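# Upright the enclosure on its base inside the bay

## Task

Set the enclosure upright so it rests on its base within the marked bay, and never let it rotate quickly while doing so.

## Robot and tools

Robots: three identical i2rt Big YAM arms, arm1, arm2 and arm3. Each has six joints, a right hand (index, middle and ring fingers plus a thumb, each digit with four hinges, all 16 motored separately) and a wrist camera. Feet in the scene frame (metres): arm1 at (-0.971, +0.325, +0.382) and arm2 at (-0.985, -0.329, +0.389), both facing +x; arm3 at (+0.865, -0.002, +0.658), turned to face -x. The hand reaches about 1.06 m from the joint1 axis. Fixed room cameras are cam_high and cam_low; wrist cameras are arm1_cam_wrist, arm2_cam_wrist and arm3_cam_wrist. All images are 896x504.

Frame: one shared scene frame, metres, origin on the floor, +z up. Hand axes: +z runs along the straight fingers toward the tips, +x across the palm away from the thumb, +y out of the palm face. Palm face sits at y = -0.062. With joints 1, 5 and 6 at 0 and the hand level and forward, the palm faces up with the thumb on the right. Joint 6 by itself cannot make the palm face straight down. A camera mast near the wrist on the palm side can collide with things.

move: each of arm1, arm2 and arm3 is its own optional object; a robot left out receives nothing new and may keep pushing toward old targets. Inside a robot's object:
- joints: an object mapping joint names to absolute targets. joint1_rad -2.879..2.879 (base yaw, positive counter-clockwise seen from above), joint2_rad 0..3.141 (shoulder), joint3_rad 0..3.019 (elbow), joint4_rad -1.692..1.57 (hand pitch, positive lifts fingers), joint5_rad -1.57..1.57 (sideways, positive to the arm's right), joint6_rad -2.094..2.094 (roll), all in radians. Hand keys hand_index_mcp ... hand_thumb_ipl take -1..1, a linear scale between each hinge's two stops; -1 generally curls toward the palm. Straight values: _mcp +0.75, _abd 0, _pip +0.58, _dip +0.70, thumb_cmc +0.71, thumb_axl +0.68, thumb_mcp +0.23, thumb_ipl +0.17. hand_current_limit (-1..1) caps every finger motor from 0 to 550 mA; hand_speed (-0.96..1) sets set-point speed as (n+1)/2 of 8.5 rad/s. They start at +0.4 and -0.6. Any key omitted keeps its previous goal, so a grip holds.
- target: a single list of seven numbers [x, y, z, qw, qx, qy, qz], an absolute hand pose in the scene frame (metres, unit quaternion w first), reached by a straight path starting from the current hand_target. When target is given, joints may only carry hand keys.
- speed: top path speed, 0.002..0.5 m/s, default 0.25; rotation is capped at twice that in rad/s. Only allowed with target.
- min_time_s: 0.1..8 s, the shortest duration for this robot's arm joint motions.
- cameras: list of names, or ["all"], or [] for none.
All motions in one call start together; all hand paths finish together, paced by the slowest. Hand paths last 0.5..10 s; no call exceeds 15 s. Hands lag, overshoot speed near full stretch, and often end a centimetre or more off. A call with no arm parts just reports full state, the scene number and images. Unknown keys make a call invalid; out-of-range values get it refused, and after a refusal the rest of that reply's move, wait and finished_scene calls are skipped.

wait: seconds 0..10; commands nothing, returns state and optional cameras. zoom_image: camera name and region [x0, y0, x1, y1] in pixels of that camera's latest image, at most 504 by 504. finished_scene: scene = the current scene's integer number; ends it irreversibly, and the enclosure must stay upright in the bay afterward without help.

Result lines: move gives each moved robot's outcome (done, or the worst status). joint_status/hand_status per key: done, off_target (stopped short, may keep pushing), time_out (joints hold a nearby target and keep pushing; resend the reported position to relieve), not_followed (a safety check withheld it; "joint command not followed" or "pose unreachable"), limit_stop_at_motor_heat. on_its_own lists uncommanded activity, with "held at" giving the target. A robot listed as "as last shown" was not commanded and its lines are repeated. hand is the measured hand pose, hand_target the pose at held joint targets. joint_positions, Joint velocities (rad/s; "within noise" means still), joint torques (N m, positive toward larger angle, items 3 and 4 wrap at ±28). hand_state per finger motor: moving, goal, blocked, overload; <motor>_current_ma positive when pushing toward -1; hand_goal_<motor> is the written goal. pictures names the images in order; images may be slightly older than the state.

Hazards: never press two robots hard together (fails the scene); closing a hand on another robot's fingers counts. The collision check can be late and ignores hands and wrist cameras meeting. Do not push objects off the work area or onto the floor, drop them from height, release them while moving, slam or hit fixed or heavy things. Arms keep pushing on contact. Long stretched holds, loads or unreachable pushes heat motors; MOTOR HOT appears at 85 °C and at 100 °C an arm goes limp for 30-60 s (OVER-TEMPERATURE FAULT); resend targets afterward. A finger motor drawing 495 mA or more for 5 s shuts off for 10 s. Loose objects may occasionally be nudged by outside pushes. The scene keeps running while you compose replies, holding the last command.

Each tool is called after "Emit:" as name(argument=value, ...), one argument or row to a line, values as JSON.

## Session

Emit:
move(
)

Scene clock: 0.00 s.
Joint torques (N m): no reading
Heat: arm1: hottest joint1_rad 37 °C; arm2: hottest joint2_rad 33 °C; arm3: hottest joint4_rad 33 °C.
Joint velocities: within noise
arm1.joint_positions: joint1_rad=-0.339 joint2_rad=+0.639 joint3_rad=+1.342 joint4_rad=-1.261 joint5_rad=+0.061 joint6_rad=+1.156 hand_index_mcp=+0.753 hand_index_abd=+0.000 hand_index_pip=+0.577 hand_index_dip=+0.696 hand_middle_mcp=+0.753 hand_middle_abd=+0.000 hand_middle_pip=+0.577 hand_middle_dip=+0.696 hand_ring_mcp=+0.753 hand_ring_abd=+0.000 hand_ring_pip=+0.577 hand_ring_dip=+0.696 hand_thumb_cmc=+0.714 hand_thumb_axl=+0.677 hand_thumb_mcp=+0.226 hand_thumb_ipl=+0.168 hand_current_limit=+0.400 hand_speed=-0.600
arm1.joint_status: not commanded
arm1.hand_state: goal,goal,goal,goal,goal,goal,goal,goal,goal,goal,goal,goal,goal,goal,goal,goal
arm1.index_mcp_current_ma: 0
arm1.index_abd_current_ma: 0
arm1.index_pip_current_ma: 0
arm1.index_dip_current_ma: 0
arm1.middle_mcp_current_ma: 0
arm1.middle_abd_current_ma: 0
arm1.middle_pip_current_ma: 0
arm1.middle_dip_current_ma: 0
arm1.ring_mcp_current_ma: 0
arm1.ring_abd_current_ma: 0
arm1.ring_pip_current_ma: 0
arm1.ring_dip_current_ma: 0
arm1.thumb_cmc_current_ma: 0
arm1.thumb_axl_current_ma: 0
arm1.thumb_mcp_current_ma: 0
arm1.thumb_ipl_current_ma: 0
arm1.hand_goal_index_mcp: 0.754
arm1.hand_goal_index_abd: 0.000
arm1.hand_goal_index_pip: 0.576
arm1.hand_goal_index_dip: 0.696
arm1.hand_goal_middle_mcp: 0.754
arm1.hand_goal_middle_abd: 0.000
arm1.hand_goal_middle_pip: 0.576
arm1.hand_goal_middle_dip: 0.696
arm1.hand_goal_ring_mcp: 0.754
arm1.hand_goal_ring_abd: 0.000
arm1.hand_goal_ring_pip: 0.576
arm1.hand_goal_ring_dip: 0.696
arm1.hand_goal_thumb_cmc: 0.714
arm1.hand_goal_thumb_axl: 0.678
arm1.hand_goal_thumb_mcp: 0.226
arm1.hand_goal_thumb_ipl: 0.168
arm1.hand: x=-0.7641 y=+0.1352 z=+0.9225 quat_wxyz=(+0.213, +0.875, -0.002, +0.435) (m; scene frame)
arm1.hand_target: x=-0.7663 y=+0.1361 z=+0.9331 quat_wxyz=(+0.216, +0.869, -0.003, +0.445) (m; scene frame)
arm1.hand_status: not commanded
arm2.joint_positions: joint1_rad=-0.131 joint2_rad=+0.639 joint3_rad=+1.433 joint4_rad=-1.237 joint5_rad=+0.029 joint6_rad=+1.158 hand_index_mcp=+0.753 hand_index_abd=+0.000 hand_index_pip=+0.577 hand_index_dip=+0.696 hand_middle_mcp=+0.753 hand_middle_abd=+0.000 hand_middle_pip=+0.577 hand_middle_dip=+0.696 hand_ring_mcp=+0.753 hand_ring_abd=+0.000 hand_ring_pip=+0.577 hand_ring_dip=+0.696 hand_thumb_cmc=+0.714 hand_thumb_axl=+0.677 hand_thumb_mcp=+0.226 hand_thumb_ipl=+0.168 hand_current_limit=+0.400 hand_speed=-0.600
arm2.joint_status: not commanded
arm2.hand_state: goal,goal,goal,goal,goal,goal,goal,goal,goal,goal,goal,goal,goal,goal,goal,goal
arm2.index_mcp_current_ma: 0
arm2.index_abd_current_ma: 0
arm2.index_pip_current_ma: 0
arm2.index_dip_current_ma: 0
arm2.middle_mcp_current_ma: 0
arm2.middle_abd_current_ma: 0
arm2.middle_pip_current_ma: 0
arm2.middle_dip_current_ma: 0
arm2.ring_mcp_current_ma: 0
arm2.ring_abd_current_ma: 0
arm2.ring_pip_current_ma: 0
arm2.ring_dip_current_ma: 0
arm2.thumb_cmc_current_ma: 0
arm2.thumb_axl_current_ma: 0
arm2.thumb_mcp_current_ma: 0
arm2.thumb_ipl_current_ma: 0
arm2.hand_goal_index_mcp: 0.754
arm2.hand_goal_index_abd: 0.000
arm2.hand_goal_index_pip: 0.576
arm2.hand_goal_index_dip: 0.696
arm2.hand_goal_middle_mcp: 0.754
arm2.hand_goal_middle_abd: 0.000
arm2.hand_goal_middle_pip: 0.576
arm2.hand_goal_middle_dip: 0.696
arm2.hand_goal_ring_mcp: 0.754
arm2.hand_goal_ring_abd: 0.000
arm2.hand_goal_ring_pip: 0.576
arm2.hand_goal_ring_dip: 0.696
arm2.hand_goal_thumb_cmc: 0.714
arm2.hand_goal_thumb_axl: 0.678
arm2.hand_goal_thumb_mcp: 0.226
arm2.hand_goal_thumb_ipl: 0.168
arm2.hand: x=-0.7404 y=-0.4498 z=+0.9775 quat_wxyz=(+0.148, +0.838, +0.119, +0.511) (m; scene frame)
arm2.hand_target: x=-0.7438 y=-0.4495 z=+0.9887 quat_wxyz=(+0.151, +0.832, +0.118, +0.521) (m; scene frame)
arm2.hand_status: not commanded
arm3.joint_positions: joint1_rad=-0.036 joint2_rad=+0.642 joint3_rad=+1.459 joint4_rad=-1.175 joint5_rad=-0.115 joint6_rad=+1.173 hand_index_mcp=+0.753 hand_index_abd=+0.000 hand_index_pip=+0.577 hand_index_dip=+0.696 hand_middle_mcp=+0.753 hand_middle_abd=+0.000 hand_middle_pip=+0.577 hand_middle_dip=+0.696 hand_ring_mcp=+0.753 hand_ring_abd=+0.000 hand_ring_pip=+0.577 hand_ring_dip=+0.696 hand_thumb_cmc=+0.714 hand_thumb_axl=+0.677 hand_thumb_mcp=+0.226 hand_thumb_ipl=+0.168 hand_current_limit=+0.400 hand_speed=-0.600
arm3.joint_status: not commanded
arm3.hand_state: goal,goal,goal,goal,goal,goal,goal,goal,goal,goal,goal,goal,goal,goal,goal,goal
arm3.index_mcp_current_ma: 0
arm3.index_abd_current_ma: 0
arm3.index_pip_current_ma: 0
arm3.index_dip_current_ma: 0
arm3.middle_mcp_current_ma: 0
arm3.middle_abd_current_ma: 0
arm3.middle_pip_current_ma: 0
arm3.middle_dip_current_ma: 0
arm3.ring_mcp_current_ma: 0
arm3.ring_abd_current_ma: 0
arm3.ring_pip_current_ma: 0
arm3.ring_dip_current_ma: 0
arm3.thumb_cmc_current_ma: 0
arm3.thumb_axl_current_ma: 0
arm3.thumb_mcp_current_ma: 0
arm3.thumb_ipl_current_ma: 0
arm3.hand_goal_index_mcp: 0.754
arm3.hand_goal_index_abd: 0.000
arm3.hand_goal_index_pip: 0.576
arm3.hand_goal_index_dip: 0.696
arm3.hand_goal_middle_mcp: 0.754
arm3.hand_goal_middle_abd: 0.000
arm3.hand_goal_middle_pip: 0.576
arm3.hand_goal_middle_dip: 0.696
arm3.hand_goal_ring_mcp: 0.754
arm3.hand_goal_ring_abd: 0.000
arm3.hand_goal_ring_pip: 0.576
arm3.hand_goal_ring_dip: 0.696
arm3.hand_goal_thumb_cmc: 0.714
arm3.hand_goal_thumb_axl: 0.678
arm3.hand_goal_thumb_mcp: 0.226
arm3.hand_goal_thumb_ipl: 0.168
arm3.hand: x=+0.5985 y=+0.0678 z=+1.2685 quat_wxyz=(+0.567, +0.193, -0.798, -0.065) (m; scene frame)
arm3.hand_target: x=+0.6030 y=+0.0678 z=+1.2826 quat_wxyz=(+0.579, +0.192, -0.789, -0.068) (m; scene frame)
arm3.hand_status: not commanded
pictures: arm1_cam_wrist, arm2_cam_wrist, arm3_cam_wrist, cam_high, cam_low

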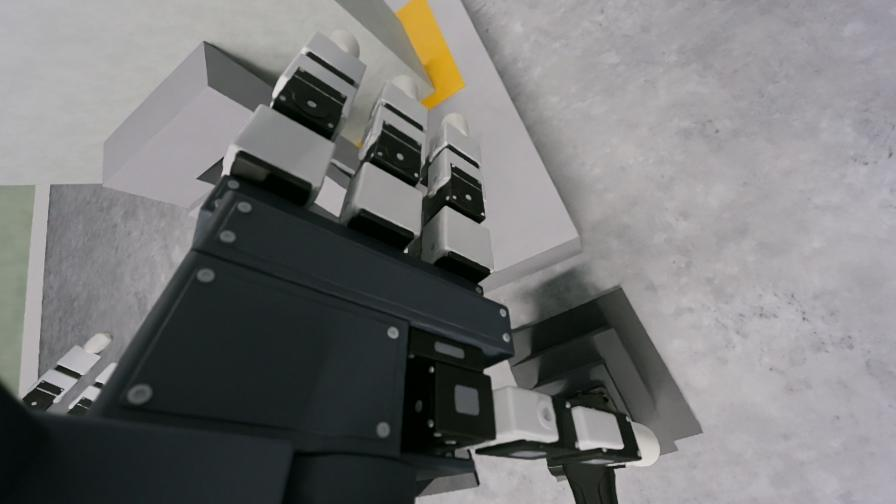

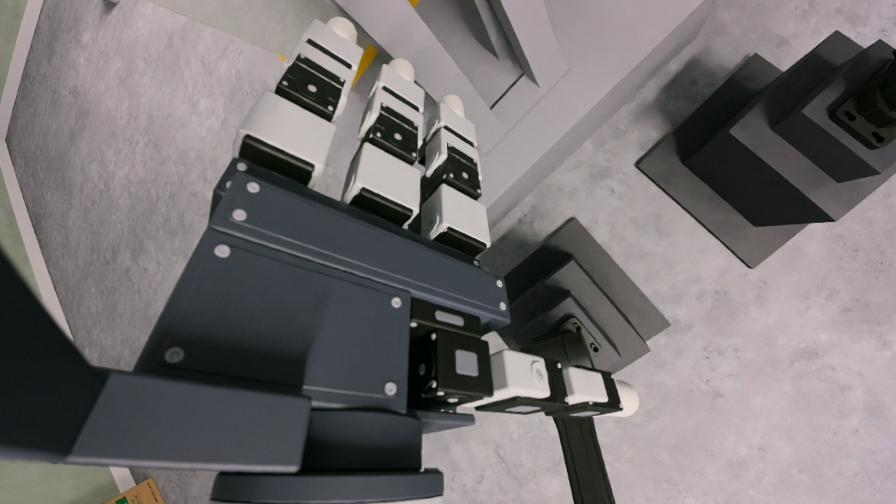

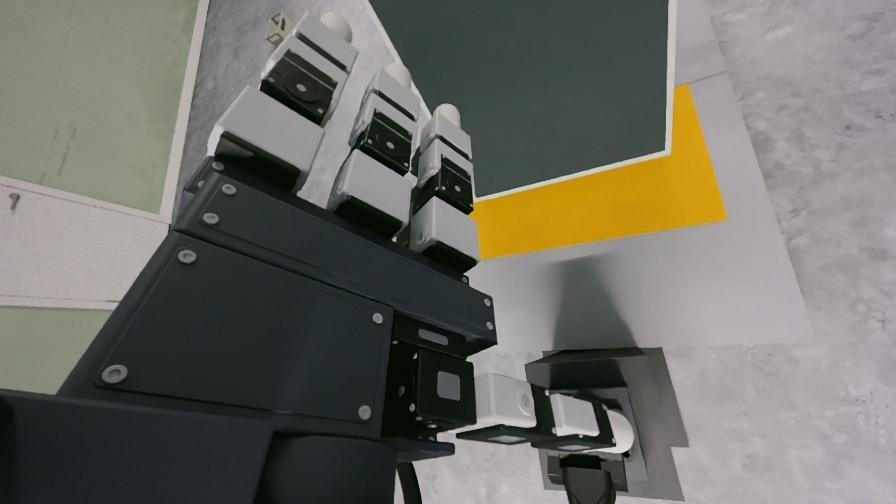

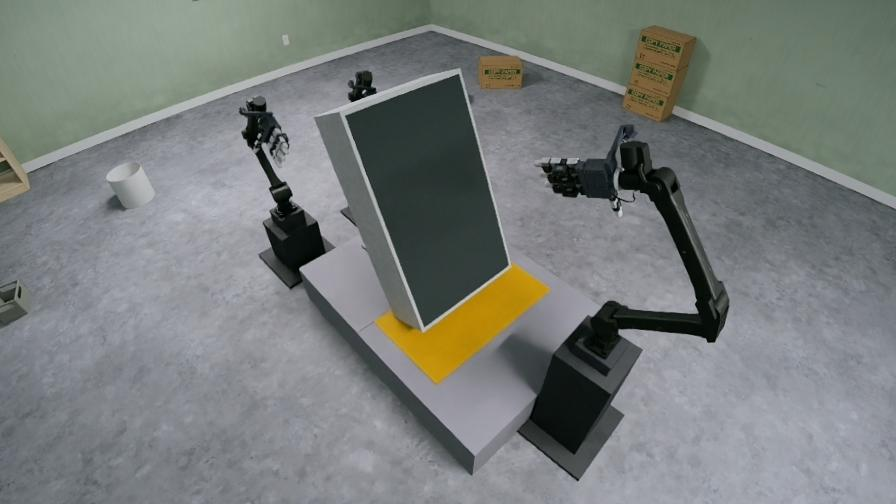

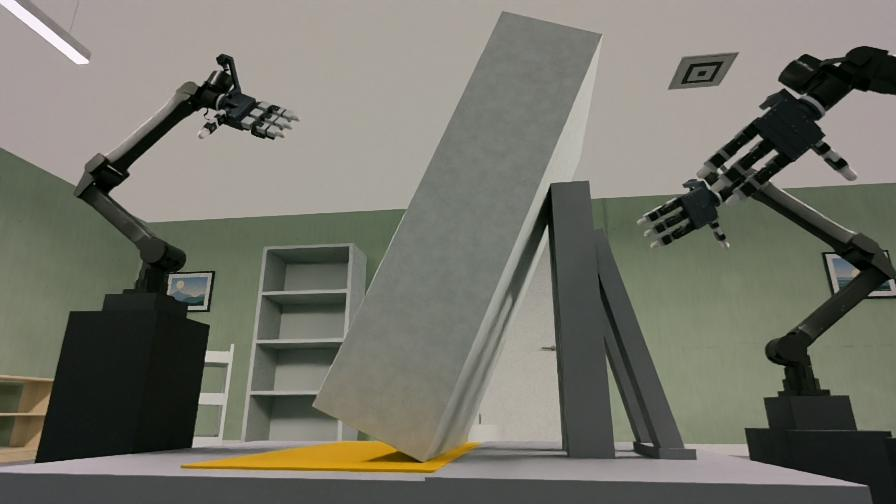

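Emit:
zoom_image(
  camera="cam_high",
  region=[280, 40, 620, 480],
)

Emit:
zoom_image(
  camera="cam_low",
  region=[180, 380, 500, 504],
)

Emit:
zoom_image(
  camera="cam_low",
  region=[400, 0, 900, 480],
)

Emit:
zoom_image(
  camera="arm1_cam_wrist",
  region=[80, 0, 580, 300],
)

Emit:
zoom_image(
  camera="arm2_cam_wrist",
  region=[100, 0, 600, 300],
)

Scaled by 1.145 from the camera's 896x504 image, which has a finer 1280x720 frame.

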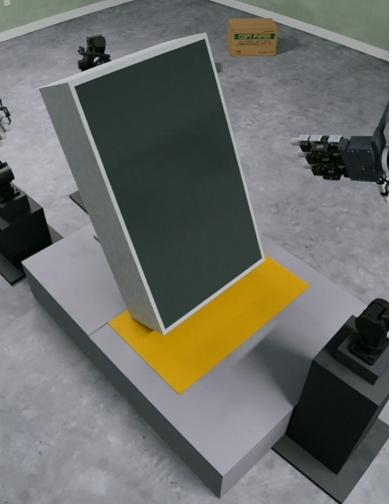

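Scaled by 1.575 from the camera's 896x504 image, which has a finer 1280x720 frame.

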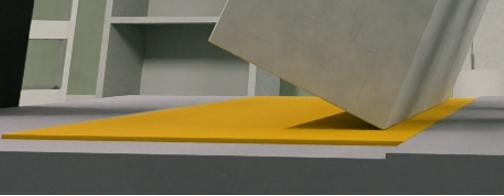

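Invalid region (400, 0, 900, 480): it reaches outside that camera's 896x504 image.

Scaled by 1.008 from the camera's 896x504 image, which has a finer 1280x720 frame.

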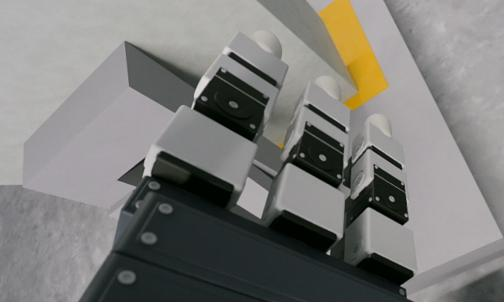

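Scaled by 1.008 from the camera's 896x504 image, which has a finer 1280x720 frame.

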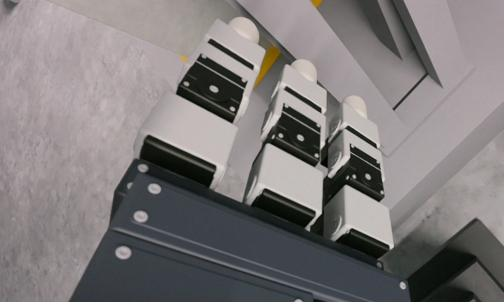

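Emit:
zoom_image(
  camera="cam_low",
  region=[440, 160, 740, 480],
)

Emit:
zoom_image(
  camera="arm2_cam_wrist",
  region=[300, 0, 750, 260],
)

Scaled by 1.575 from the camera's 896x504 image, which has a finer 1280x720 frame.

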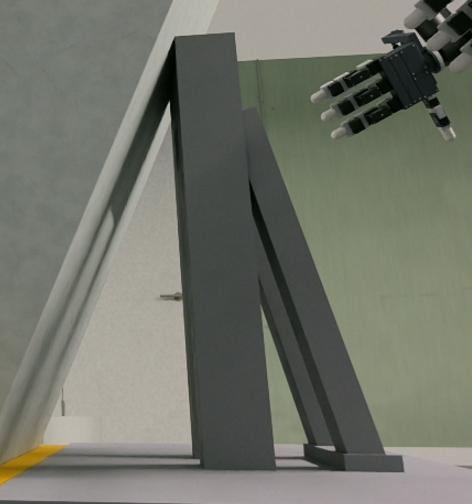

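Scaled by 1.120 from the camera's 896x504 image, which has a finer 1280x720 frame.

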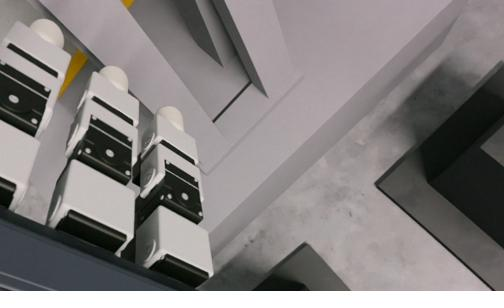

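Emit:
move(
  arm1={"joints":{"joint1_rad":-0.44,"joint2_rad":0.9,"joint3_rad":1.5,"joint4_rad":0.9,"joint5_rad":0,"joint6_rad":0.45,"hand_index_mcp":-0.4,"hand_middle_mcp":-0.4,"hand_ring_mcp":-0.4,"hand_index_pip":-0.7,"hand_middle_pip":-0.7,"hand_ring_pip":-0.7},"min_time_s":4},
  cameras=["arm1_cam_wrist","cam_high","cam_low"],
)

Scene clock: 9.03 s.
Joint torques (N m): arm1=[-1.79 0.44 9.06 0.2 -0.39 -0.2] | arm2=[-1.79 -0.09 9.81 2.5 -0.03 -0.11] | arm3=[0.15 0.73 10.41 2.88 -0.02 -0.16]
Heat: arm1: hottest joint1_rad 37 °C; arm2: hottest joint2_rad 33 °C; arm3: hottest joint3_rad 34 °C.
move: arm1 done
Joint velocities: within noise
arm1.joint_positions: joint1_rad=-0.424 joint2_rad=+0.890 joint3_rad=+1.460 joint4_rad=+0.892 joint5_rad=+0.004 joint6_rad=+0.467 hand_index_mcp=-0.406 hand_index_abd=+0.001 hand_index_pip=-0.699 hand_index_dip=+0.696 hand_middle_mcp=-0.406 hand_middle_abd=+0.001 hand_middle_pip=-0.699 hand_middle_dip=+0.696 hand_ring_mcp=-0.405 hand_ring_abd=+0.001 hand_ring_pip=-0.699 hand_ring_dip=+0.696 hand_thumb_cmc=+0.718 hand_thumb_axl=+0.677 hand_thumb_mcp=+0.228 hand_thumb_ipl=+0.168 hand_current_limit=+0.400 hand_speed=-0.600
arm1.joint_status: all done
arm1.hand_state: goal,goal,goal,goal,goal,goal,goal,goal,goal,goal,goal,goal,goal,goal,goal,goal
arm1.index_mcp_current_ma: -4
arm1.index_abd_current_ma: 0
arm1.index_pip_current_ma: 0
arm1.index_dip_current_ma: 0
arm1.middle_mcp_current_ma: -4
arm1.middle_abd_current_ma: 0
arm1.middle_pip_current_ma: 0
arm1.middle_dip_current_ma: 0
arm1.ring_mcp_current_ma: -4
arm1.ring_abd_current_ma: 0
arm1.ring_pip_current_ma: 0
arm1.ring_dip_current_ma: 0
arm1.thumb_cmc_current_ma: 2
arm1.thumb_axl_current_ma: 0
arm1.thumb_mcp_current_ma: 1
arm1.thumb_ipl_current_ma: 0
arm1.hand_goal_index_mcp: -0.400
arm1.hand_goal_index_abd: 0.000
arm1.hand_goal_index_pip: -0.700
arm1.hand_goal_index_dip: 0.696
arm1.hand_goal_middle_mcp: -0.400
arm1.hand_goal_middle_abd: 0.000
arm1.hand_goal_middle_pip: -0.700
arm1.hand_goal_middle_dip: 0.696
arm1.hand_goal_ring_mcp: -0.400
arm1.hand_goal_ring_abd: 0.000
arm1.hand_goal_ring_pip: -0.700
arm1.hand_goal_ring_dip: 0.696
arm1.hand_goal_thumb_cmc: 0.714
arm1.hand_goal_thumb_axl: 0.678
arm1.hand_goal_thumb_mcp: 0.226
arm1.hand_goal_thumb_ipl: 0.168
arm1.hand: x=-0.8897 y=+0.2166 z=+1.3087 quat_wxyz=(+0.707, +0.053, +0.016, +0.705) (m; scene frame)
arm1.hand_target: x=-0.9025 y=+0.2230 z=+1.3189 quat_wxyz=(+0.719, +0.035, +0.011, +0.694) (m; scene frame)
arm1.hand_status: not commanded
arm2, arm3: as last shown
arm2.joint_positions: joint1_rad=-0.131 joint2_rad=+0.639 joint3_rad=+1.433 joint4_rad=-1.237 joint5_rad=+0.029 joint6_rad=+1.158 hand_index_mcp=+0.755 hand_index_abd=+0.001 hand_index_pip=+0.577 hand_index_dip=+0.696 hand_middle_mcp=+0.755 hand_middle_abd=+0.001 hand_middle_pip=+0.577 hand_middle_dip=+0.696 hand_ring_mcp=+0.755 hand_ring_abd=+0.001 hand_ring_pip=+0.577 hand_ring_dip=+0.696 hand_thumb_cmc=+0.715 hand_thumb_axl=+0.677 hand_thumb_mcp=+0.226 hand_thumb_ipl=+0.168 hand_current_limit=+0.400 hand_speed=-0.600
arm3.joint_positions: joint1_rad=-0.036 joint2_rad=+0.642 joint3_rad=+1.459 joint4_rad=-1.175 joint5_rad=-0.115 joint6_rad=+1.173 hand_index_mcp=+0.754 hand_index_abd=+0.001 hand_index_pip=+0.577 hand_index_dip=+0.696 hand_middle_mcp=+0.754 hand_middle_abd=+0.001 hand_middle_pip=+0.577 hand_middle_dip=+0.696 hand_ring_mcp=+0.754 hand_ring_abd=+0.001 hand_ring_pip=+0.577 hand_ring_dip=+0.696 hand_thumb_cmc=+0.714 hand_thumb_axl=+0.677 hand_thumb_mcp=+0.226 hand_thumb_ipl=+0.168 hand_current_limit=+0.400 hand_speed=-0.600
arm3.index_abd_current_ma: 1
arm3.index_pip_current_ma: 1
arm3.middle_abd_current_ma: 1
arm3.middle_pip_current_ma: 1
arm3.ring_abd_current_ma: 1
arm3.ring_pip_current_ma: 1
arm3.thumb_axl_current_ma: -1
pictures: arm1_cam_wrist, cam_high, cam_low
camera_calibration:
arm1_cam_wrist: T_world_to_cam=[[-0.600104, -0.79978, -0.0150861, -0.307718], [0.40779, -0.289646, -0.865917, 1.49066], [0.688174, -0.525792, 0.49996, 0.19164], [0, 0, 0, 1]] pos_world=[-0.924422, 0.28642, 1.19034]

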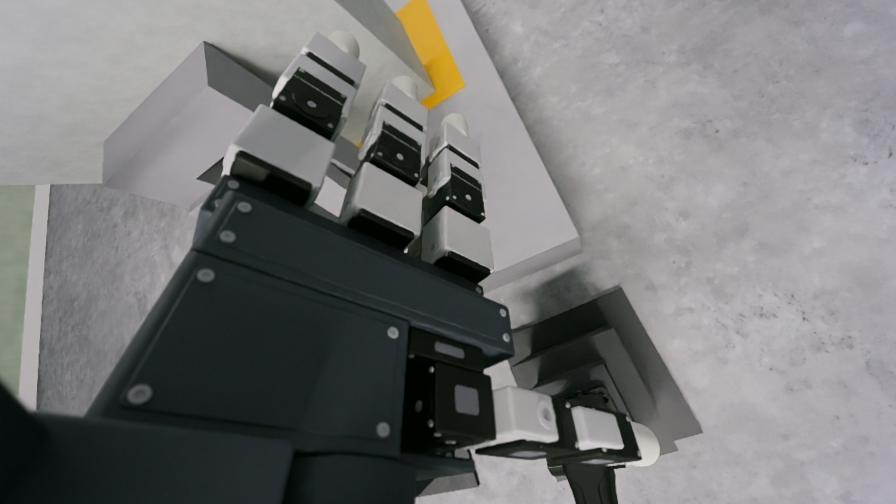

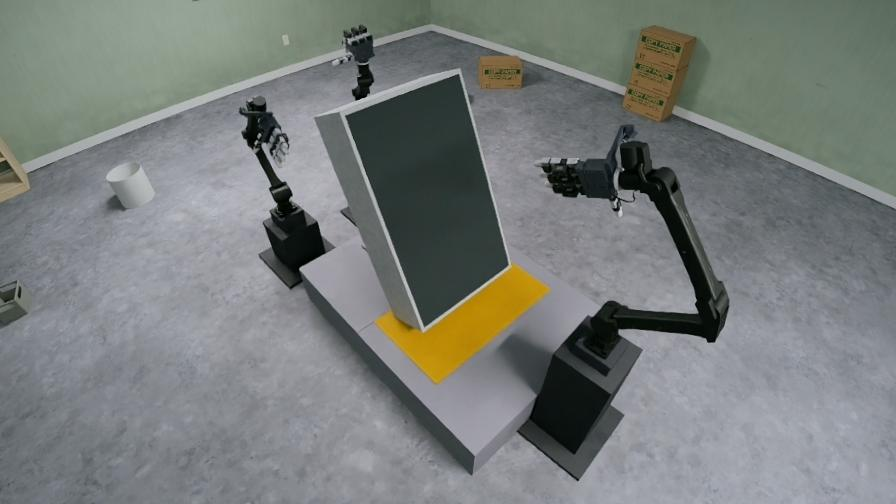

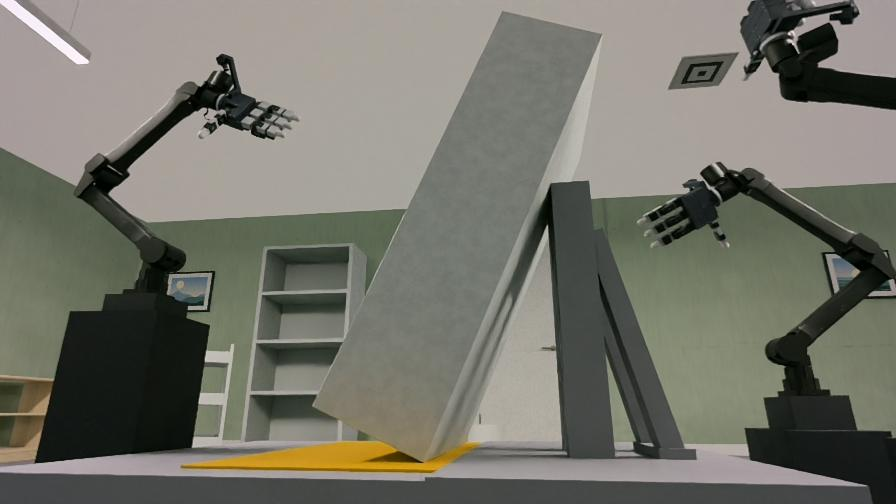

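Emit:
wait(
  seconds=0.1,
  cameras=["arm1_cam_wrist"],
)

Scene clock: 9.40 s.
Joint torques (N m): arm1=[-1.67 0.62 9.09 0.17 -0.42 -0.22] | arm2=[-1.9 -0.21 9.96 2.45 -0.03 -0.1] | arm3=[0.38 0.97 10.33 2.88 -0.02 -0.19]
Heat: arm1: hottest joint1_rad 37 °C; arm2: hottest joint2_rad 33 °C; arm3: hottest joint3_rad 34 °C.
Joint velocities: within noise
arm1.joint_positions: joint1_rad=-0.424 joint2_rad=+0.890 joint3_rad=+1.460 joint4_rad=+0.892 joint5_rad=+0.004 joint6_rad=+0.466 hand_index_mcp=-0.406 hand_index_abd=+0.001 hand_index_pip=-0.699 hand_index_dip=+0.696 hand_middle_mcp=-0.406 hand_middle_abd=+0.001 hand_middle_pip=-0.699 hand_middle_dip=+0.696 hand_ring_mcp=-0.405 hand_ring_abd=+0.001 hand_ring_pip=-0.699 hand_ring_dip=+0.696 hand_thumb_cmc=+0.718 hand_thumb_axl=+0.677 hand_thumb_mcp=+0.228 hand_thumb_ipl=+0.168 hand_current_limit=+0.400 hand_speed=-0.600
arm1.joint_status: all done
arm1.hand_state: goal,goal,goal,goal,goal,goal,goal,goal,goal,goal,goal,goal,goal,goal,goal,goal
arm1.index_mcp_current_ma: -4
arm1.index_abd_current_ma: 0
arm1.index_pip_current_ma: 0
arm1.index_dip_current_ma: 0
arm1.middle_mcp_current_ma: -4
arm1.middle_abd_current_ma: 0
arm1.middle_pip_current_ma: 0
arm1.middle_dip_current_ma: 0
arm1.ring_mcp_current_ma: -4
arm1.ring_abd_current_ma: 0
arm1.ring_pip_current_ma: 0
arm1.ring_dip_current_ma: 0
arm1.thumb_cmc_current_ma: 2
arm1.thumb_axl_current_ma: 0
arm1.thumb_mcp_current_ma: 1
arm1.thumb_ipl_current_ma: 0
arm1.hand_goal_index_mcp: -0.400
arm1.hand_goal_index_abd: 0.000
arm1.hand_goal_index_pip: -0.700
arm1.hand_goal_index_dip: 0.696
arm1.hand_goal_middle_mcp: -0.400
arm1.hand_goal_middle_abd: 0.000
arm1.hand_goal_middle_pip: -0.700
arm1.hand_goal_middle_dip: 0.696
arm1.hand_goal_ring_mcp: -0.400
arm1.hand_goal_ring_abd: 0.000
arm1.hand_goal_ring_pip: -0.700
arm1.hand_goal_ring_dip: 0.696
arm1.hand_goal_thumb_cmc: 0.714
arm1.hand_goal_thumb_axl: 0.678
arm1.hand_goal_thumb_mcp: 0.226
arm1.hand_goal_thumb_ipl: 0.168
arm1.hand: x=-0.8897 y=+0.2166 z=+1.3087 quat_wxyz=(+0.707, +0.053, +0.016, +0.705) (m; scene frame)
arm1.hand_target: x=-0.9025 y=+0.2231 z=+1.3189 quat_wxyz=(+0.719, +0.035, +0.011, +0.694) (m; scene frame)
arm1.hand_status: not commanded
arm2.joint_positions: joint1_rad=-0.131 joint2_rad=+0.639 joint3_rad=+1.433 joint4_rad=-1.237 joint5_rad=+0.029 joint6_rad=+1.158 hand_index_mcp=+0.755 hand_index_abd=+0.001 hand_index_pip=+0.577 hand_index_dip=+0.696 hand_middle_mcp=+0.755 hand_middle_abd=+0.001 hand_middle_pip=+0.577 hand_middle_dip=+0.696 hand_ring_mcp=+0.755 hand_ring_abd=+0.001 hand_ring_pip=+0.577 hand_ring_dip=+0.696 hand_thumb_cmc=+0.715 hand_thumb_axl=+0.677 hand_thumb_mcp=+0.226 hand_thumb_ipl=+0.168 hand_current_limit=+0.400 hand_speed=-0.600
arm2.joint_status: not commanded
arm2.hand_state: goal,goal,goal,goal,goal,goal,goal,goal,goal,goal,goal,goal,goal,goal,goal,goal
arm2.index_mcp_current_ma: 0
arm2.index_abd_current_ma: 0
arm2.index_pip_current_ma: 0
arm2.index_dip_current_ma: 0
arm2.middle_mcp_current_ma: 0
arm2.middle_abd_current_ma: 0
arm2.middle_pip_current_ma: 0
arm2.middle_dip_current_ma: 0
arm2.ring_mcp_current_ma: 0
arm2.ring_abd_current_ma: 0
arm2.ring_pip_current_ma: 0
arm2.ring_dip_current_ma: 0
arm2.thumb_cmc_current_ma: 0
arm2.thumb_axl_current_ma: 0
arm2.thumb_mcp_current_ma: 0
arm2.thumb_ipl_current_ma: 0
arm2.hand_goal_index_mcp: 0.754
arm2.hand_goal_index_abd: 0.000
arm2.hand_goal_index_pip: 0.576
arm2.hand_goal_index_dip: 0.696
arm2.hand_goal_middle_mcp: 0.754
arm2.hand_goal_middle_abd: 0.000
arm2.hand_goal_middle_pip: 0.576
arm2.hand_goal_middle_dip: 0.696
arm2.hand_goal_ring_mcp: 0.754
arm2.hand_goal_ring_abd: 0.000
arm2.hand_goal_ring_pip: 0.576
arm2.hand_goal_ring_dip: 0.696
arm2.hand_goal_thumb_cmc: 0.714
arm2.hand_goal_thumb_axl: 0.678
arm2.hand_goal_thumb_mcp: 0.226
arm2.hand_goal_thumb_ipl: 0.168
arm2.hand: x=-0.7404 y=-0.4498 z=+0.9775 quat_wxyz=(+0.148, +0.838, +0.119, +0.511) (m; scene frame)
arm2.hand_target: x=-0.7438 y=-0.4495 z=+0.9887 quat_wxyz=(+0.151, +0.832, +0.118, +0.521) (m; scene frame)
arm2.hand_status: not commanded
arm3.joint_positions: joint1_rad=-0.036 joint2_rad=+0.642 joint3_rad=+1.459 joint4_rad=-1.175 joint5_rad=-0.115 joint6_rad=+1.173 hand_index_mcp=+0.754 hand_index_abd=+0.001 hand_index_pip=+0.577 hand_index_dip=+0.696 hand_middle_mcp=+0.754 hand_middle_abd=+0.001 hand_middle_pip=+0.577 hand_middle_dip=+0.696 hand_ring_mcp=+0.754 hand_ring_abd=+0.001 hand_ring_pip=+0.577 hand_ring_dip=+0.696 hand_thumb_cmc=+0.714 hand_thumb_axl=+0.677 hand_thumb_mcp=+0.226 hand_thumb_ipl=+0.168 hand_current_limit=+0.400 hand_speed=-0.600
arm3.joint_status: not commanded
arm3.hand_state: goal,goal,goal,goal,goal,goal,goal,goal,goal,goal,goal,goal,goal,goal,goal,goal
arm3.index_mcp_current_ma: 0
arm3.index_abd_current_ma: 1
arm3.index_pip_current_ma: 1
arm3.index_dip_current_ma: 0
arm3.middle_mcp_current_ma: 0
arm3.middle_abd_current_ma: 1
arm3.middle_pip_current_ma: 1
arm3.middle_dip_current_ma: 0
arm3.ring_mcp_current_ma: 0
arm3.ring_abd_current_ma: 1
arm3.ring_pip_current_ma: 1
arm3.ring_dip_current_ma: 0
arm3.thumb_cmc_current_ma: 0
arm3.thumb_axl_current_ma: -1
arm3.thumb_mcp_current_ma: 0
arm3.thumb_ipl_current_ma: 0
arm3.hand_goal_index_mcp: 0.754
arm3.hand_goal_index_abd: 0.000
arm3.hand_goal_index_pip: 0.576
arm3.hand_goal_index_dip: 0.696
arm3.hand_goal_middle_mcp: 0.754
arm3.hand_goal_middle_abd: 0.000
arm3.hand_goal_middle_pip: 0.576
arm3.hand_goal_middle_dip: 0.696
arm3.hand_goal_ring_mcp: 0.754
arm3.hand_goal_ring_abd: 0.000
arm3.hand_goal_ring_pip: 0.576
arm3.hand_goal_ring_dip: 0.696
arm3.hand_goal_thumb_cmc: 0.714
arm3.hand_goal_thumb_axl: 0.678
arm3.hand_goal_thumb_mcp: 0.226
arm3.hand_goal_thumb_ipl: 0.168
arm3.hand: x=+0.5985 y=+0.0678 z=+1.2685 quat_wxyz=(+0.567, +0.193, -0.798, -0.065) (m; scene frame)
arm3.hand_target: x=+0.6030 y=+0.0678 z=+1.2826 quat_wxyz=(+0.579, +0.192, -0.789, -0.068) (m; scene frame)
arm3.hand_status: not commanded
wait: 0.10 s; at rest from the start
pictures: arm1_cam_wrist
camera_calibration:
arm1_cam_wrist: T_world_to_cam=[[-0.600441, -0.799527, -0.015074, -0.307977], [0.407653, -0.28982, -0.865923, 1.49058], [0.68796, -0.526081, 0.49995, 0.191522], [0, 0, 0, 1]] pos_world=[-0.924322, 0.28652, 1.19034]

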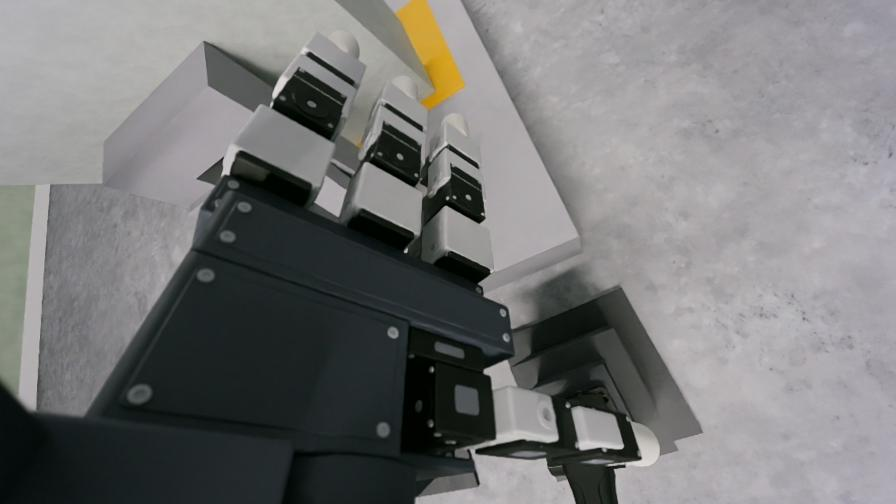

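Emit:
move(
  arm1={"joints":{"joint1_rad":-0.30,"joint2_rad":1.35,"joint3_rad":1.25,"joint4_rad":1.40,"joint5_rad":0,"joint6_rad":0.35,"hand_index_mcp":-0.45,"hand_middle_mcp":-0.45,"hand_ring_mcp":-0.45,"hand_index_pip":-0.95,"hand_middle_pip":-0.95,"hand_ring_pip":-0.95,"hand_thumb_cmc":-0.4},"min_time_s":4},
  arm2={"joints":{"joint1_rad":0.15,"joint2_rad":0.8,"joint3_rad":1.3,"joint4_rad":0.9,"joint5_rad":0,"joint6_rad":-0.17,"hand_index_mcp":-0.45,"hand_middle_mcp":-0.45,"hand_ring_mcp":-0.45,"hand_index_pip":-0.95,"hand_middle_pip":-0.95,"hand_ring_pip":-0.95,"hand_thumb_cmc":-0.4},"min_time_s":5},
  cameras=["arm1_cam_wrist","arm2_cam_wrist","cam_low","cam_high"],
)

Scene clock: 19.07 s.
Joint torques (N m): arm1=[0.32 -7.94 6.86 0.35 -0.38 -0.23] | arm2=[-0.73 0.44 7.09 0.18 -0.14 -0.1] | arm3=[0.21 0.79 10.36 2.78 -0.03 -0.17]
Heat: arm1: hottest joint1_rad 37 °C; arm2: hottest joint2_rad 33 °C; arm3: hottest joint3_rad 35 °C.
move: arm1 off_target; arm2 off_target
Joint velocities: within noise
arm1.joint_positions: joint1_rad=-0.316 joint2_rad=+1.338 joint3_rad=+1.257 joint4_rad=+1.392 joint5_rad=+0.003 joint6_rad=+0.366 hand_index_mcp=-0.423 hand_index_abd=+0.006 hand_index_pip=-0.910 hand_index_dip=+0.715 hand_middle_mcp=-0.456 hand_middle_abd=+0.001 hand_middle_pip=-0.948 hand_middle_dip=+0.696 hand_ring_mcp=-0.455 hand_ring_abd=+0.001 hand_ring_pip=-0.948 hand_ring_dip=+0.696 hand_thumb_cmc=+0.172 hand_thumb_axl=+0.680 hand_thumb_mcp=+0.228 hand_thumb_ipl=+0.168 hand_current_limit=+0.400 hand_speed=-0.600
arm1.joint_status: hand_index_mcp off_target (ended at -0.423, target -0.450); hand_index_pip off_target (ended at -0.910, target -0.950); hand_thumb_cmc off_target (ended at +0.172, target -0.400); the others done
arm1.hand_state: blocked,goal,blocked,goal,goal,goal,goal,goal,goal,goal,goal,goal,blocked,goal,goal,goal
arm1.index_mcp_current_ma: 40
arm1.index_abd_current_ma: 3
arm1.index_pip_current_ma: 67
arm1.index_dip_current_ma: 21
arm1.middle_mcp_current_ma: -4
arm1.middle_abd_current_ma: 0
arm1.middle_pip_current_ma: 1
arm1.middle_dip_current_ma: 0
arm1.ring_mcp_current_ma: -3
arm1.ring_abd_current_ma: 0
arm1.ring_pip_current_ma: 1
arm1.ring_dip_current_ma: 0
arm1.thumb_cmc_current_ma: 385
arm1.thumb_axl_current_ma: 1
arm1.thumb_mcp_current_ma: 1
arm1.thumb_ipl_current_ma: 0
arm1.hand_goal_index_mcp: -0.450
arm1.hand_goal_index_abd: 0.000
arm1.hand_goal_index_pip: -0.950
arm1.hand_goal_index_dip: 0.696
arm1.hand_goal_middle_mcp: -0.450
arm1.hand_goal_middle_abd: 0.000
arm1.hand_goal_middle_pip: -0.950
arm1.hand_goal_middle_dip: 0.696
arm1.hand_goal_ring_mcp: -0.450
arm1.hand_goal_ring_abd: 0.000
arm1.hand_goal_ring_pip: -0.950
arm1.hand_goal_ring_dip: 0.696
arm1.hand_goal_thumb_cmc: -0.400
arm1.hand_goal_thumb_axl: 0.678
arm1.hand_goal_thumb_mcp: 0.226
arm1.hand_goal_thumb_ipl: 0.168
arm1.hand: x=-0.6368 y=+0.1417 z=+1.1229 quat_wxyz=(+0.700, +0.120, +0.052, +0.702) (m; scene frame)
arm1.hand_target: x=-0.6274 y=+0.1464 z=+1.1160 quat_wxyz=(+0.699, +0.123, +0.058, +0.702) (m; scene frame)
arm1.hand_status: not commanded
arm2.joint_positions: joint1_rad=+0.136 joint2_rad=+0.788 joint3_rad=+1.302 joint4_rad=+0.888 joint5_rad=+0.002 joint6_rad=-0.161 hand_index_mcp=-0.294 hand_index_abd=+0.000 hand_index_pip=-0.629 hand_index_dip=+0.727 hand_middle_mcp=-0.455 hand_middle_abd=+0.001 hand_middle_pip=-0.949 hand_middle_dip=+0.696 hand_ring_mcp=-0.455 hand_ring_abd=+0.001 hand_ring_pip=-0.949 hand_ring_dip=+0.696 hand_thumb_cmc=-0.373 hand_thumb_axl=+0.674 hand_thumb_mcp=+0.254 hand_thumb_ipl=+0.167 hand_current_limit=+0.400 hand_speed=-0.600
arm2.joint_status: hand_index_mcp off_target (ended at -0.294, target -0.450); hand_index_pip off_target (ended at -0.629, target -0.950); hand_thumb_cmc off_target (ended at -0.373, target -0.400); the others done
arm2.hand_state: blocked,goal,blocked,blocked,goal,goal,goal,goal,goal,goal,goal,goal,blocked,goal,blocked,goal
arm2.index_mcp_current_ma: 385
arm2.index_abd_current_ma: 0
arm2.index_pip_current_ma: 385
arm2.index_dip_current_ma: 61
arm2.middle_mcp_current_ma: -6
arm2.middle_abd_current_ma: 0
arm2.middle_pip_current_ma: 0
arm2.middle_dip_current_ma: 0
arm2.ring_mcp_current_ma: -6
arm2.ring_abd_current_ma: 0
arm2.ring_pip_current_ma: 0
arm2.ring_dip_current_ma: 0
arm2.thumb_cmc_current_ma: 54
arm2.thumb_axl_current_ma: -4
arm2.thumb_mcp_current_ma: 77
arm2.thumb_ipl_current_ma: -1
arm2.hand_goal_index_mcp: -0.450
arm2.hand_goal_index_abd: 0.000
arm2.hand_goal_index_pip: -0.950
arm2.hand_goal_index_dip: 0.696
arm2.hand_goal_middle_mcp: -0.450
arm2.hand_goal_middle_abd: 0.000
arm2.hand_goal_middle_pip: -0.950
arm2.hand_goal_middle_dip: 0.696
arm2.hand_goal_ring_mcp: -0.450
arm2.hand_goal_ring_abd: 0.000
arm2.hand_goal_ring_pip: -0.950
arm2.hand_goal_ring_dip: 0.696
arm2.hand_goal_thumb_cmc: -0.400
arm2.hand_goal_thumb_axl: 0.678
arm2.hand_goal_thumb_mcp: 0.226
arm2.hand_goal_thumb_ipl: 0.168
arm2.hand: x=-0.8882 y=-0.3261 z=+1.2819 quat_wxyz=(+0.706, +0.053, +0.069, +0.703) (m; scene frame)
arm2.hand_target: x=-0.8821 y=-0.3226 z=+1.2800 quat_wxyz=(+0.704, +0.052, +0.071, +0.705) (m; scene frame)
arm2.hand_status: not commanded
arm3: as last shown
pictures: arm1_cam_wrist, arm2_cam_wrist, cam_high, cam_low
camera_calibration:
arm1_cam_wrist: T_world_to_cam=[[-0.59151, -0.805471, 0.0364846, -0.27027], [0.279656, -0.24739, -0.92768, 1.18666], [0.756246, -0.538529, 0.371589, 0.260455], [0, 0, 0, 1]] pos_world=[-0.688693, 0.216137, 1.01392]
arm2_cam_wrist: T_world_to_cam=[[-0.598833, -0.795582, 0.0919161, -0.877395], [0.38121, -0.384091, -0.840924, 1.23214], [0.704328, -0.468533, 0.53329, -0.0911718], [0, 0, 0, 1]] pos_world=[-0.930903, -0.267503, 1.1654]

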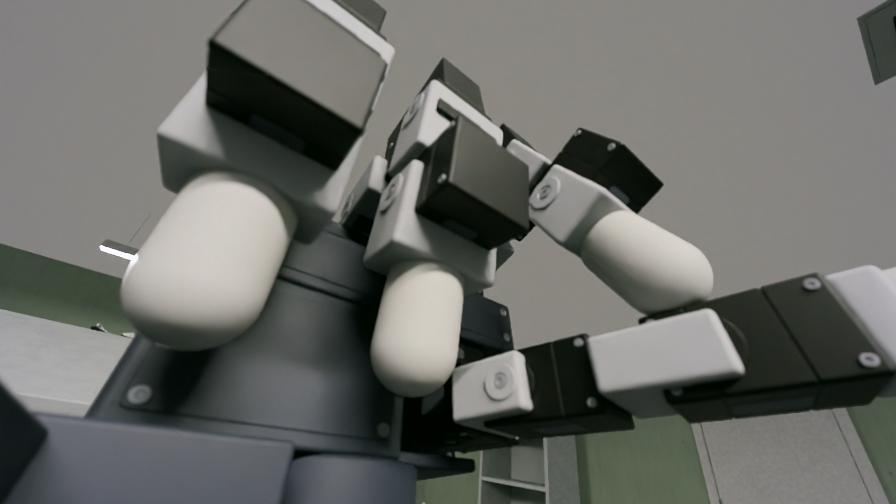

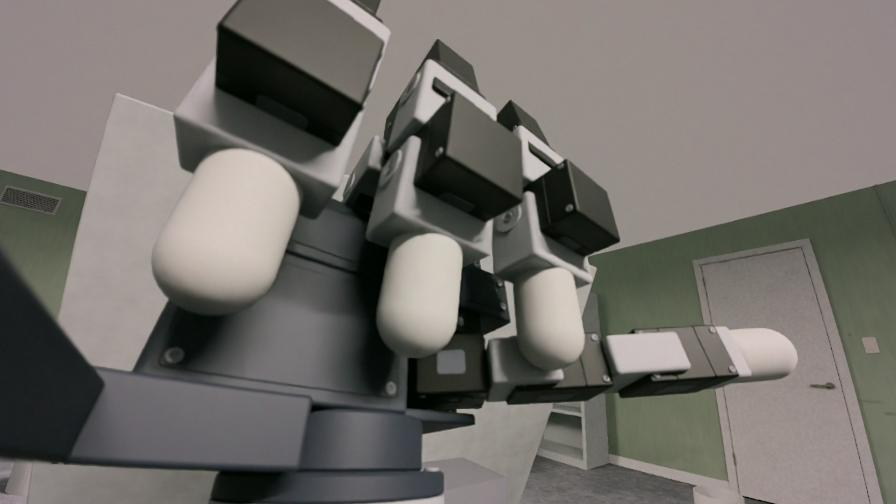

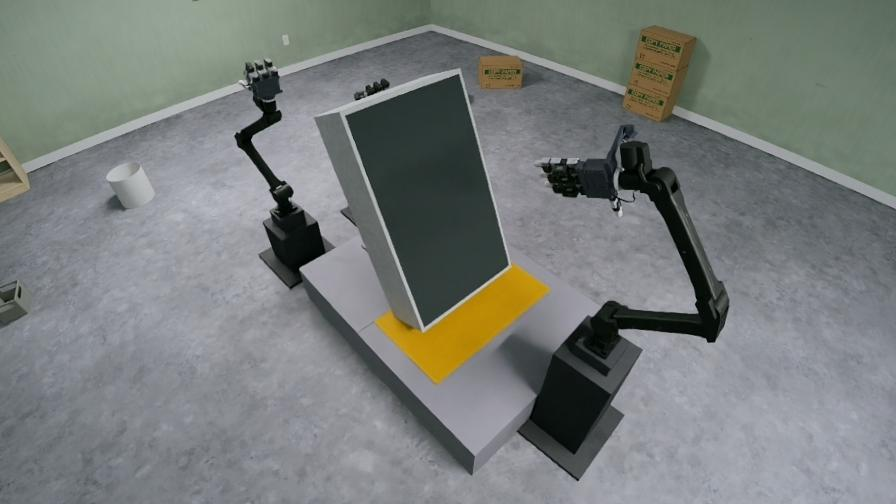

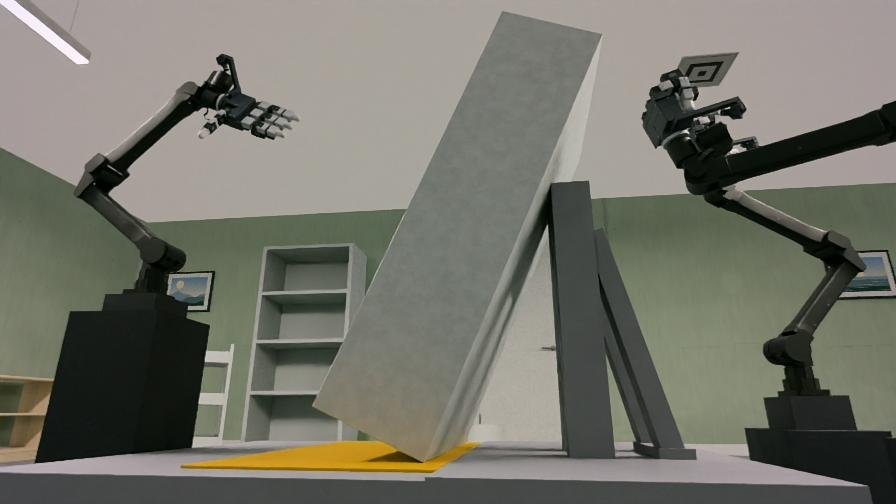

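Emit:
move(
  arm1={"target":[-0.57,0.213,1.12,0.701,0.0923,0.0923,0.701],"speed":0.15,"joints":{"hand_thumb_cmc":0.3,"hand_index_pip":-0.95}},
  arm2={"joints":{"joint1_rad":0.16,"joint2_rad":1.35,"joint3_rad":1.25,"joint4_rad":1.40,"joint5_rad":0,"joint6_rad":-0.17,"hand_thumb_cmc":0.3},"min_time_s":4},
  arm3={"joints":{"joint1_rad":-0.077,"joint2_rad":0.9,"joint3_rad":1.45,"joint4_rad":0.9,"joint5_rad":0,"joint6_rad":0.04,"hand_index_mcp":-0.45,"hand_middle_mcp":-0.45,"hand_ring_mcp":-0.45,"hand_index_pip":-0.95,"hand_middle_pip":-0.95,"hand_ring_pip":-0.95,"hand_thumb_cmc":0.3},"min_time_s":4},
  cameras=["cam_low","cam_high"],
)

Scene clock: 24.60 s.
Joint torques (N m): arm1=[0.26 -9.47 10.97 0.46 -0.24 -0.21] | arm2=[-1.03 -11.16 8.81 0.54 -0.12 -0.08] | arm3=[-0.38 -0.03 7.42 0.17 0.02 -0.15]
Heat: arm1: hottest joint1_rad 37 °C; arm2: hottest joint2_rad 33 °C; arm3: hottest joint3_rad 35 °C.
move: arm1 off_target; arm2 done; arm3 off_target
Joint velocities: within noise
arm1.joint_positions: joint1_rad=-0.161 joint2_rad=+1.446 joint3_rad=+1.309 joint4_rad=+1.407 joint5_rad=-0.049 joint6_rad=+0.208 hand_index_mcp=-0.445 hand_index_abd=+0.002 hand_index_pip=-0.929 hand_index_dip=+0.708 hand_middle_mcp=-0.456 hand_middle_abd=+0.001 hand_middle_pip=-0.948 hand_middle_dip=+0.696 hand_ring_mcp=-0.455 hand_ring_abd=+0.001 hand_ring_pip=-0.948 hand_ring_dip=+0.696 hand_thumb_cmc=+0.302 hand_thumb_axl=+0.680 hand_thumb_mcp=+0.228 hand_thumb_ipl=+0.168 hand_current_limit=+0.400 hand_speed=-0.600
arm1.joint_status: hand_index_pip off_target (ended at -0.929, target -0.950); the others done
arm1.hand_state: goal,goal,blocked,goal,goal,goal,goal,goal,goal,goal,goal,goal,goal,goal,goal,goal
arm1.index_mcp_current_ma: 3
arm1.index_abd_current_ma: 1
arm1.index_pip_current_ma: 26
arm1.index_dip_current_ma: 11
arm1.middle_mcp_current_ma: -4
arm1.middle_abd_current_ma: 0
arm1.middle_pip_current_ma: 1
arm1.middle_dip_current_ma: 0
arm1.ring_mcp_current_ma: -3
arm1.ring_abd_current_ma: 0
arm1.ring_pip_current_ma: 1
arm1.ring_dip_current_ma: 0
arm1.thumb_cmc_current_ma: 1
arm1.thumb_axl_current_ma: 1
arm1.thumb_mcp_current_ma: 1
arm1.thumb_ipl_current_ma: 0
arm1.hand_goal_index_mcp: -0.450
arm1.hand_goal_index_abd: 0.000
arm1.hand_goal_index_pip: -0.950
arm1.hand_goal_index_dip: 0.696
arm1.hand_goal_middle_mcp: -0.450
arm1.hand_goal_middle_abd: 0.000
arm1.hand_goal_middle_pip: -0.950
arm1.hand_goal_middle_dip: 0.696
arm1.hand_goal_ring_mcp: -0.450
arm1.hand_goal_ring_abd: 0.000
arm1.hand_goal_ring_pip: -0.950
arm1.hand_goal_ring_dip: 0.696
arm1.hand_goal_thumb_cmc: 0.300
arm1.hand_goal_thumb_axl: 0.678
arm1.hand_goal_thumb_mcp: 0.226
arm1.hand_goal_thumb_ipl: 0.168
arm1.on_its_own: hand_index_mcp moved -0.022 to your old target -0.450
arm1.hand: x=-0.5659 y=+0.2068 z=+1.1055 quat_wxyz=(+0.696, +0.113, +0.102, +0.702) (m; scene frame)
arm1.hand_target: x=-0.5705 y=+0.2131 z=+1.1192 quat_wxyz=(+0.701, +0.093, +0.092, +0.701) (m; scene frame)
arm1.hand_status: off_target (0.016 m and 2.7 deg from the pose sent, 0.098 m and 5.6 deg at the start)
arm2.joint_positions: joint1_rad=+0.146 joint2_rad=+1.335 joint3_rad=+1.248 joint4_rad=+1.387 joint5_rad=+0.002 joint6_rad=-0.163 hand_index_mcp=-0.444 hand_index_abd=+0.000 hand_index_pip=-0.930 hand_index_dip=+0.708 hand_middle_mcp=-0.455 hand_middle_abd=+0.001 hand_middle_pip=-0.949 hand_middle_dip=+0.696 hand_ring_mcp=-0.455 hand_ring_abd=+0.001 hand_ring_pip=-0.949 hand_ring_dip=+0.696 hand_thumb_cmc=+0.301 hand_thumb_axl=+0.676 hand_thumb_mcp=+0.237 hand_thumb_ipl=+0.167 hand_current_limit=+0.400 hand_speed=-0.600
arm2.joint_status: all done
arm2.hand_state: goal,goal,blocked,goal,goal,goal,goal,goal,goal,goal,goal,goal,goal,goal,goal,goal
arm2.index_mcp_current_ma: 8
arm2.index_abd_current_ma: 0
arm2.index_pip_current_ma: 35
arm2.index_dip_current_ma: 17
arm2.middle_mcp_current_ma: -6
arm2.middle_abd_current_ma: 0
arm2.middle_pip_current_ma: 0
arm2.middle_dip_current_ma: 0
arm2.ring_mcp_current_ma: -6
arm2.ring_abd_current_ma: 0
arm2.ring_pip_current_ma: 0
arm2.ring_dip_current_ma: 0
arm2.thumb_cmc_current_ma: 1
arm2.thumb_axl_current_ma: -1
arm2.thumb_mcp_current_ma: 20
arm2.thumb_ipl_current_ma: -1
arm2.hand_goal_index_mcp: -0.450
arm2.hand_goal_index_abd: 0.000
arm2.hand_goal_index_pip: -0.950
arm2.hand_goal_index_dip: 0.696
arm2.hand_goal_middle_mcp: -0.450
arm2.hand_goal_middle_abd: 0.000
arm2.hand_goal_middle_pip: -0.950
arm2.hand_goal_middle_dip: 0.696
arm2.hand_goal_ring_mcp: -0.450
arm2.hand_goal_ring_abd: 0.000
arm2.hand_goal_ring_pip: -0.950
arm2.hand_goal_ring_dip: 0.696
arm2.hand_goal_thumb_cmc: 0.300
arm2.hand_goal_thumb_axl: 0.678
arm2.hand_goal_thumb_mcp: 0.226
arm2.hand_goal_thumb_ipl: 0.168
arm2.on_its_own: hand_index_mcp moved -0.150 to your old target -0.450; hand_index_pip moved -0.300 toward your old target -0.950
arm2.hand: x=-0.6223 y=-0.2795 z=+1.1304 quat_wxyz=(+0.699, +0.082, +0.110, +0.702) (m; scene frame)
arm2.hand_target: x=-0.6180 y=-0.2726 z=+1.1257 quat_wxyz=(+0.696, +0.080, +0.112, +0.705) (m; scene frame)
arm2.hand_status: not commanded
arm3.joint_positions: joint1_rad=-0.066 joint2_rad=+0.889 joint3_rad=+1.449 joint4_rad=+0.892 joint5_rad=-0.002 joint6_rad=+0.051 hand_index_mcp=-0.446 hand_index_abd=+0.002 hand_index_pip=-0.929 hand_index_dip=+0.701 hand_middle_mcp=-0.454 hand_middle_abd=+0.001 hand_middle_pip=-0.949 hand_middle_dip=+0.696 hand_ring_mcp=-0.455 hand_ring_abd=+0.001 hand_ring_pip=-0.949 hand_ring_dip=+0.696 hand_thumb_cmc=+0.313 hand_thumb_axl=+0.678 hand_thumb_mcp=+0.228 hand_thumb_ipl=+0.168 hand_current_limit=+0.400 hand_speed=-0.600
arm3.joint_status: hand_index_pip off_target (ended at -0.929, target -0.950); the others done
arm3.hand_state: goal,goal,blocked,goal,goal,goal,goal,goal,goal,goal,goal,goal,goal,goal,goal,goal
arm3.index_mcp_current_ma: 5
arm3.index_abd_current_ma: 2
arm3.index_pip_current_ma: 50
arm3.index_dip_current_ma: 7
arm3.middle_mcp_current_ma: -7
arm3.middle_abd_current_ma: 1
arm3.middle_pip_current_ma: 1
arm3.middle_dip_current_ma: 0
arm3.ring_mcp_current_ma: -8
arm3.ring_abd_current_ma: 1
arm3.ring_pip_current_ma: 1
arm3.ring_dip_current_ma: 0
arm3.thumb_cmc_current_ma: 27
arm3.thumb_axl_current_ma: 0
arm3.thumb_mcp_current_ma: 3
arm3.thumb_ipl_current_ma: 0
arm3.hand_goal_index_mcp: -0.450
arm3.hand_goal_index_abd: 0.000
arm3.hand_goal_index_pip: -0.950
arm3.hand_goal_index_dip: 0.696
arm3.hand_goal_middle_mcp: -0.450
arm3.hand_goal_middle_abd: 0.000
arm3.hand_goal_middle_pip: -0.950
arm3.hand_goal_middle_dip: 0.696
arm3.hand_goal_ring_mcp: -0.450
arm3.hand_goal_ring_abd: 0.000
arm3.hand_goal_ring_pip: -0.950
arm3.hand_goal_ring_dip: 0.696
arm3.hand_goal_thumb_cmc: 0.300
arm3.hand_goal_thumb_axl: 0.678
arm3.hand_goal_thumb_mcp: 0.226
arm3.hand_goal_thumb_ipl: 0.168
arm3.hand: x=+0.7574 y=+0.0321 z=+1.5836 quat_wxyz=(+0.713, +0.040, -0.045, -0.698) (m; scene frame)
arm3.hand_target: x=+0.7515 y=+0.0329 z=+1.5823 quat_wxyz=(+0.705, +0.041, -0.047, -0.706) (m; scene frame)
arm3.hand_status: not commanded
pictures: cam_high, cam_low

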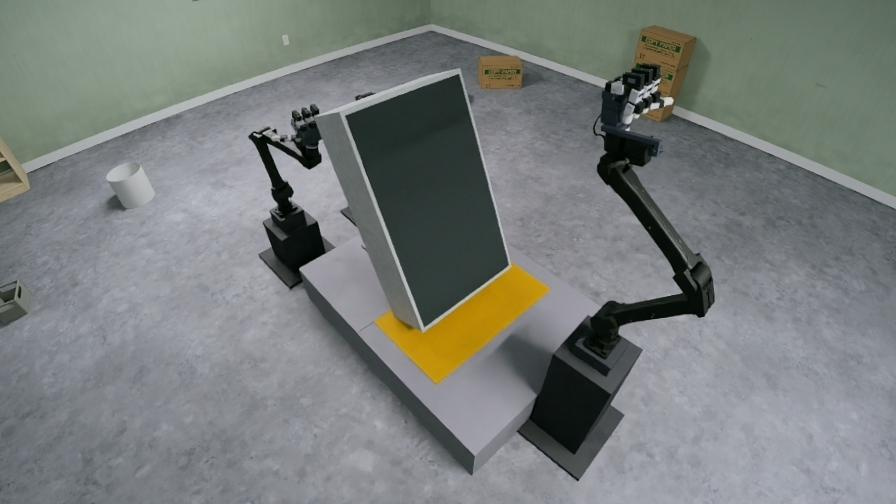

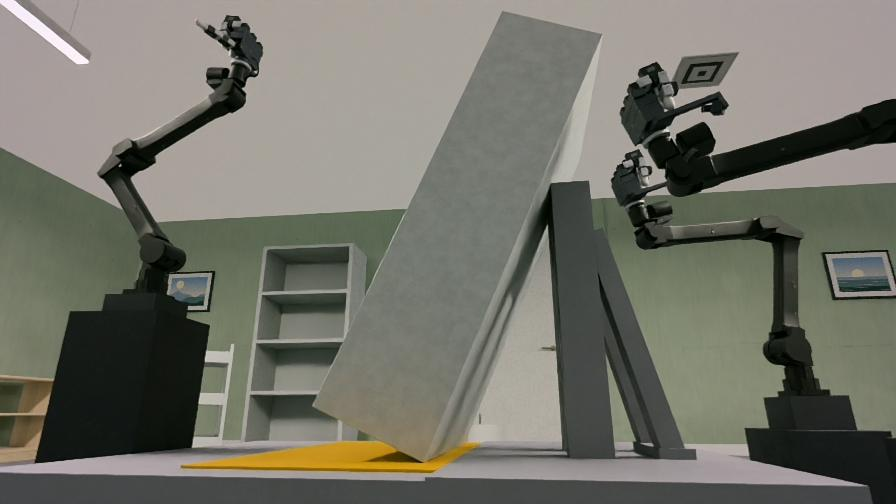

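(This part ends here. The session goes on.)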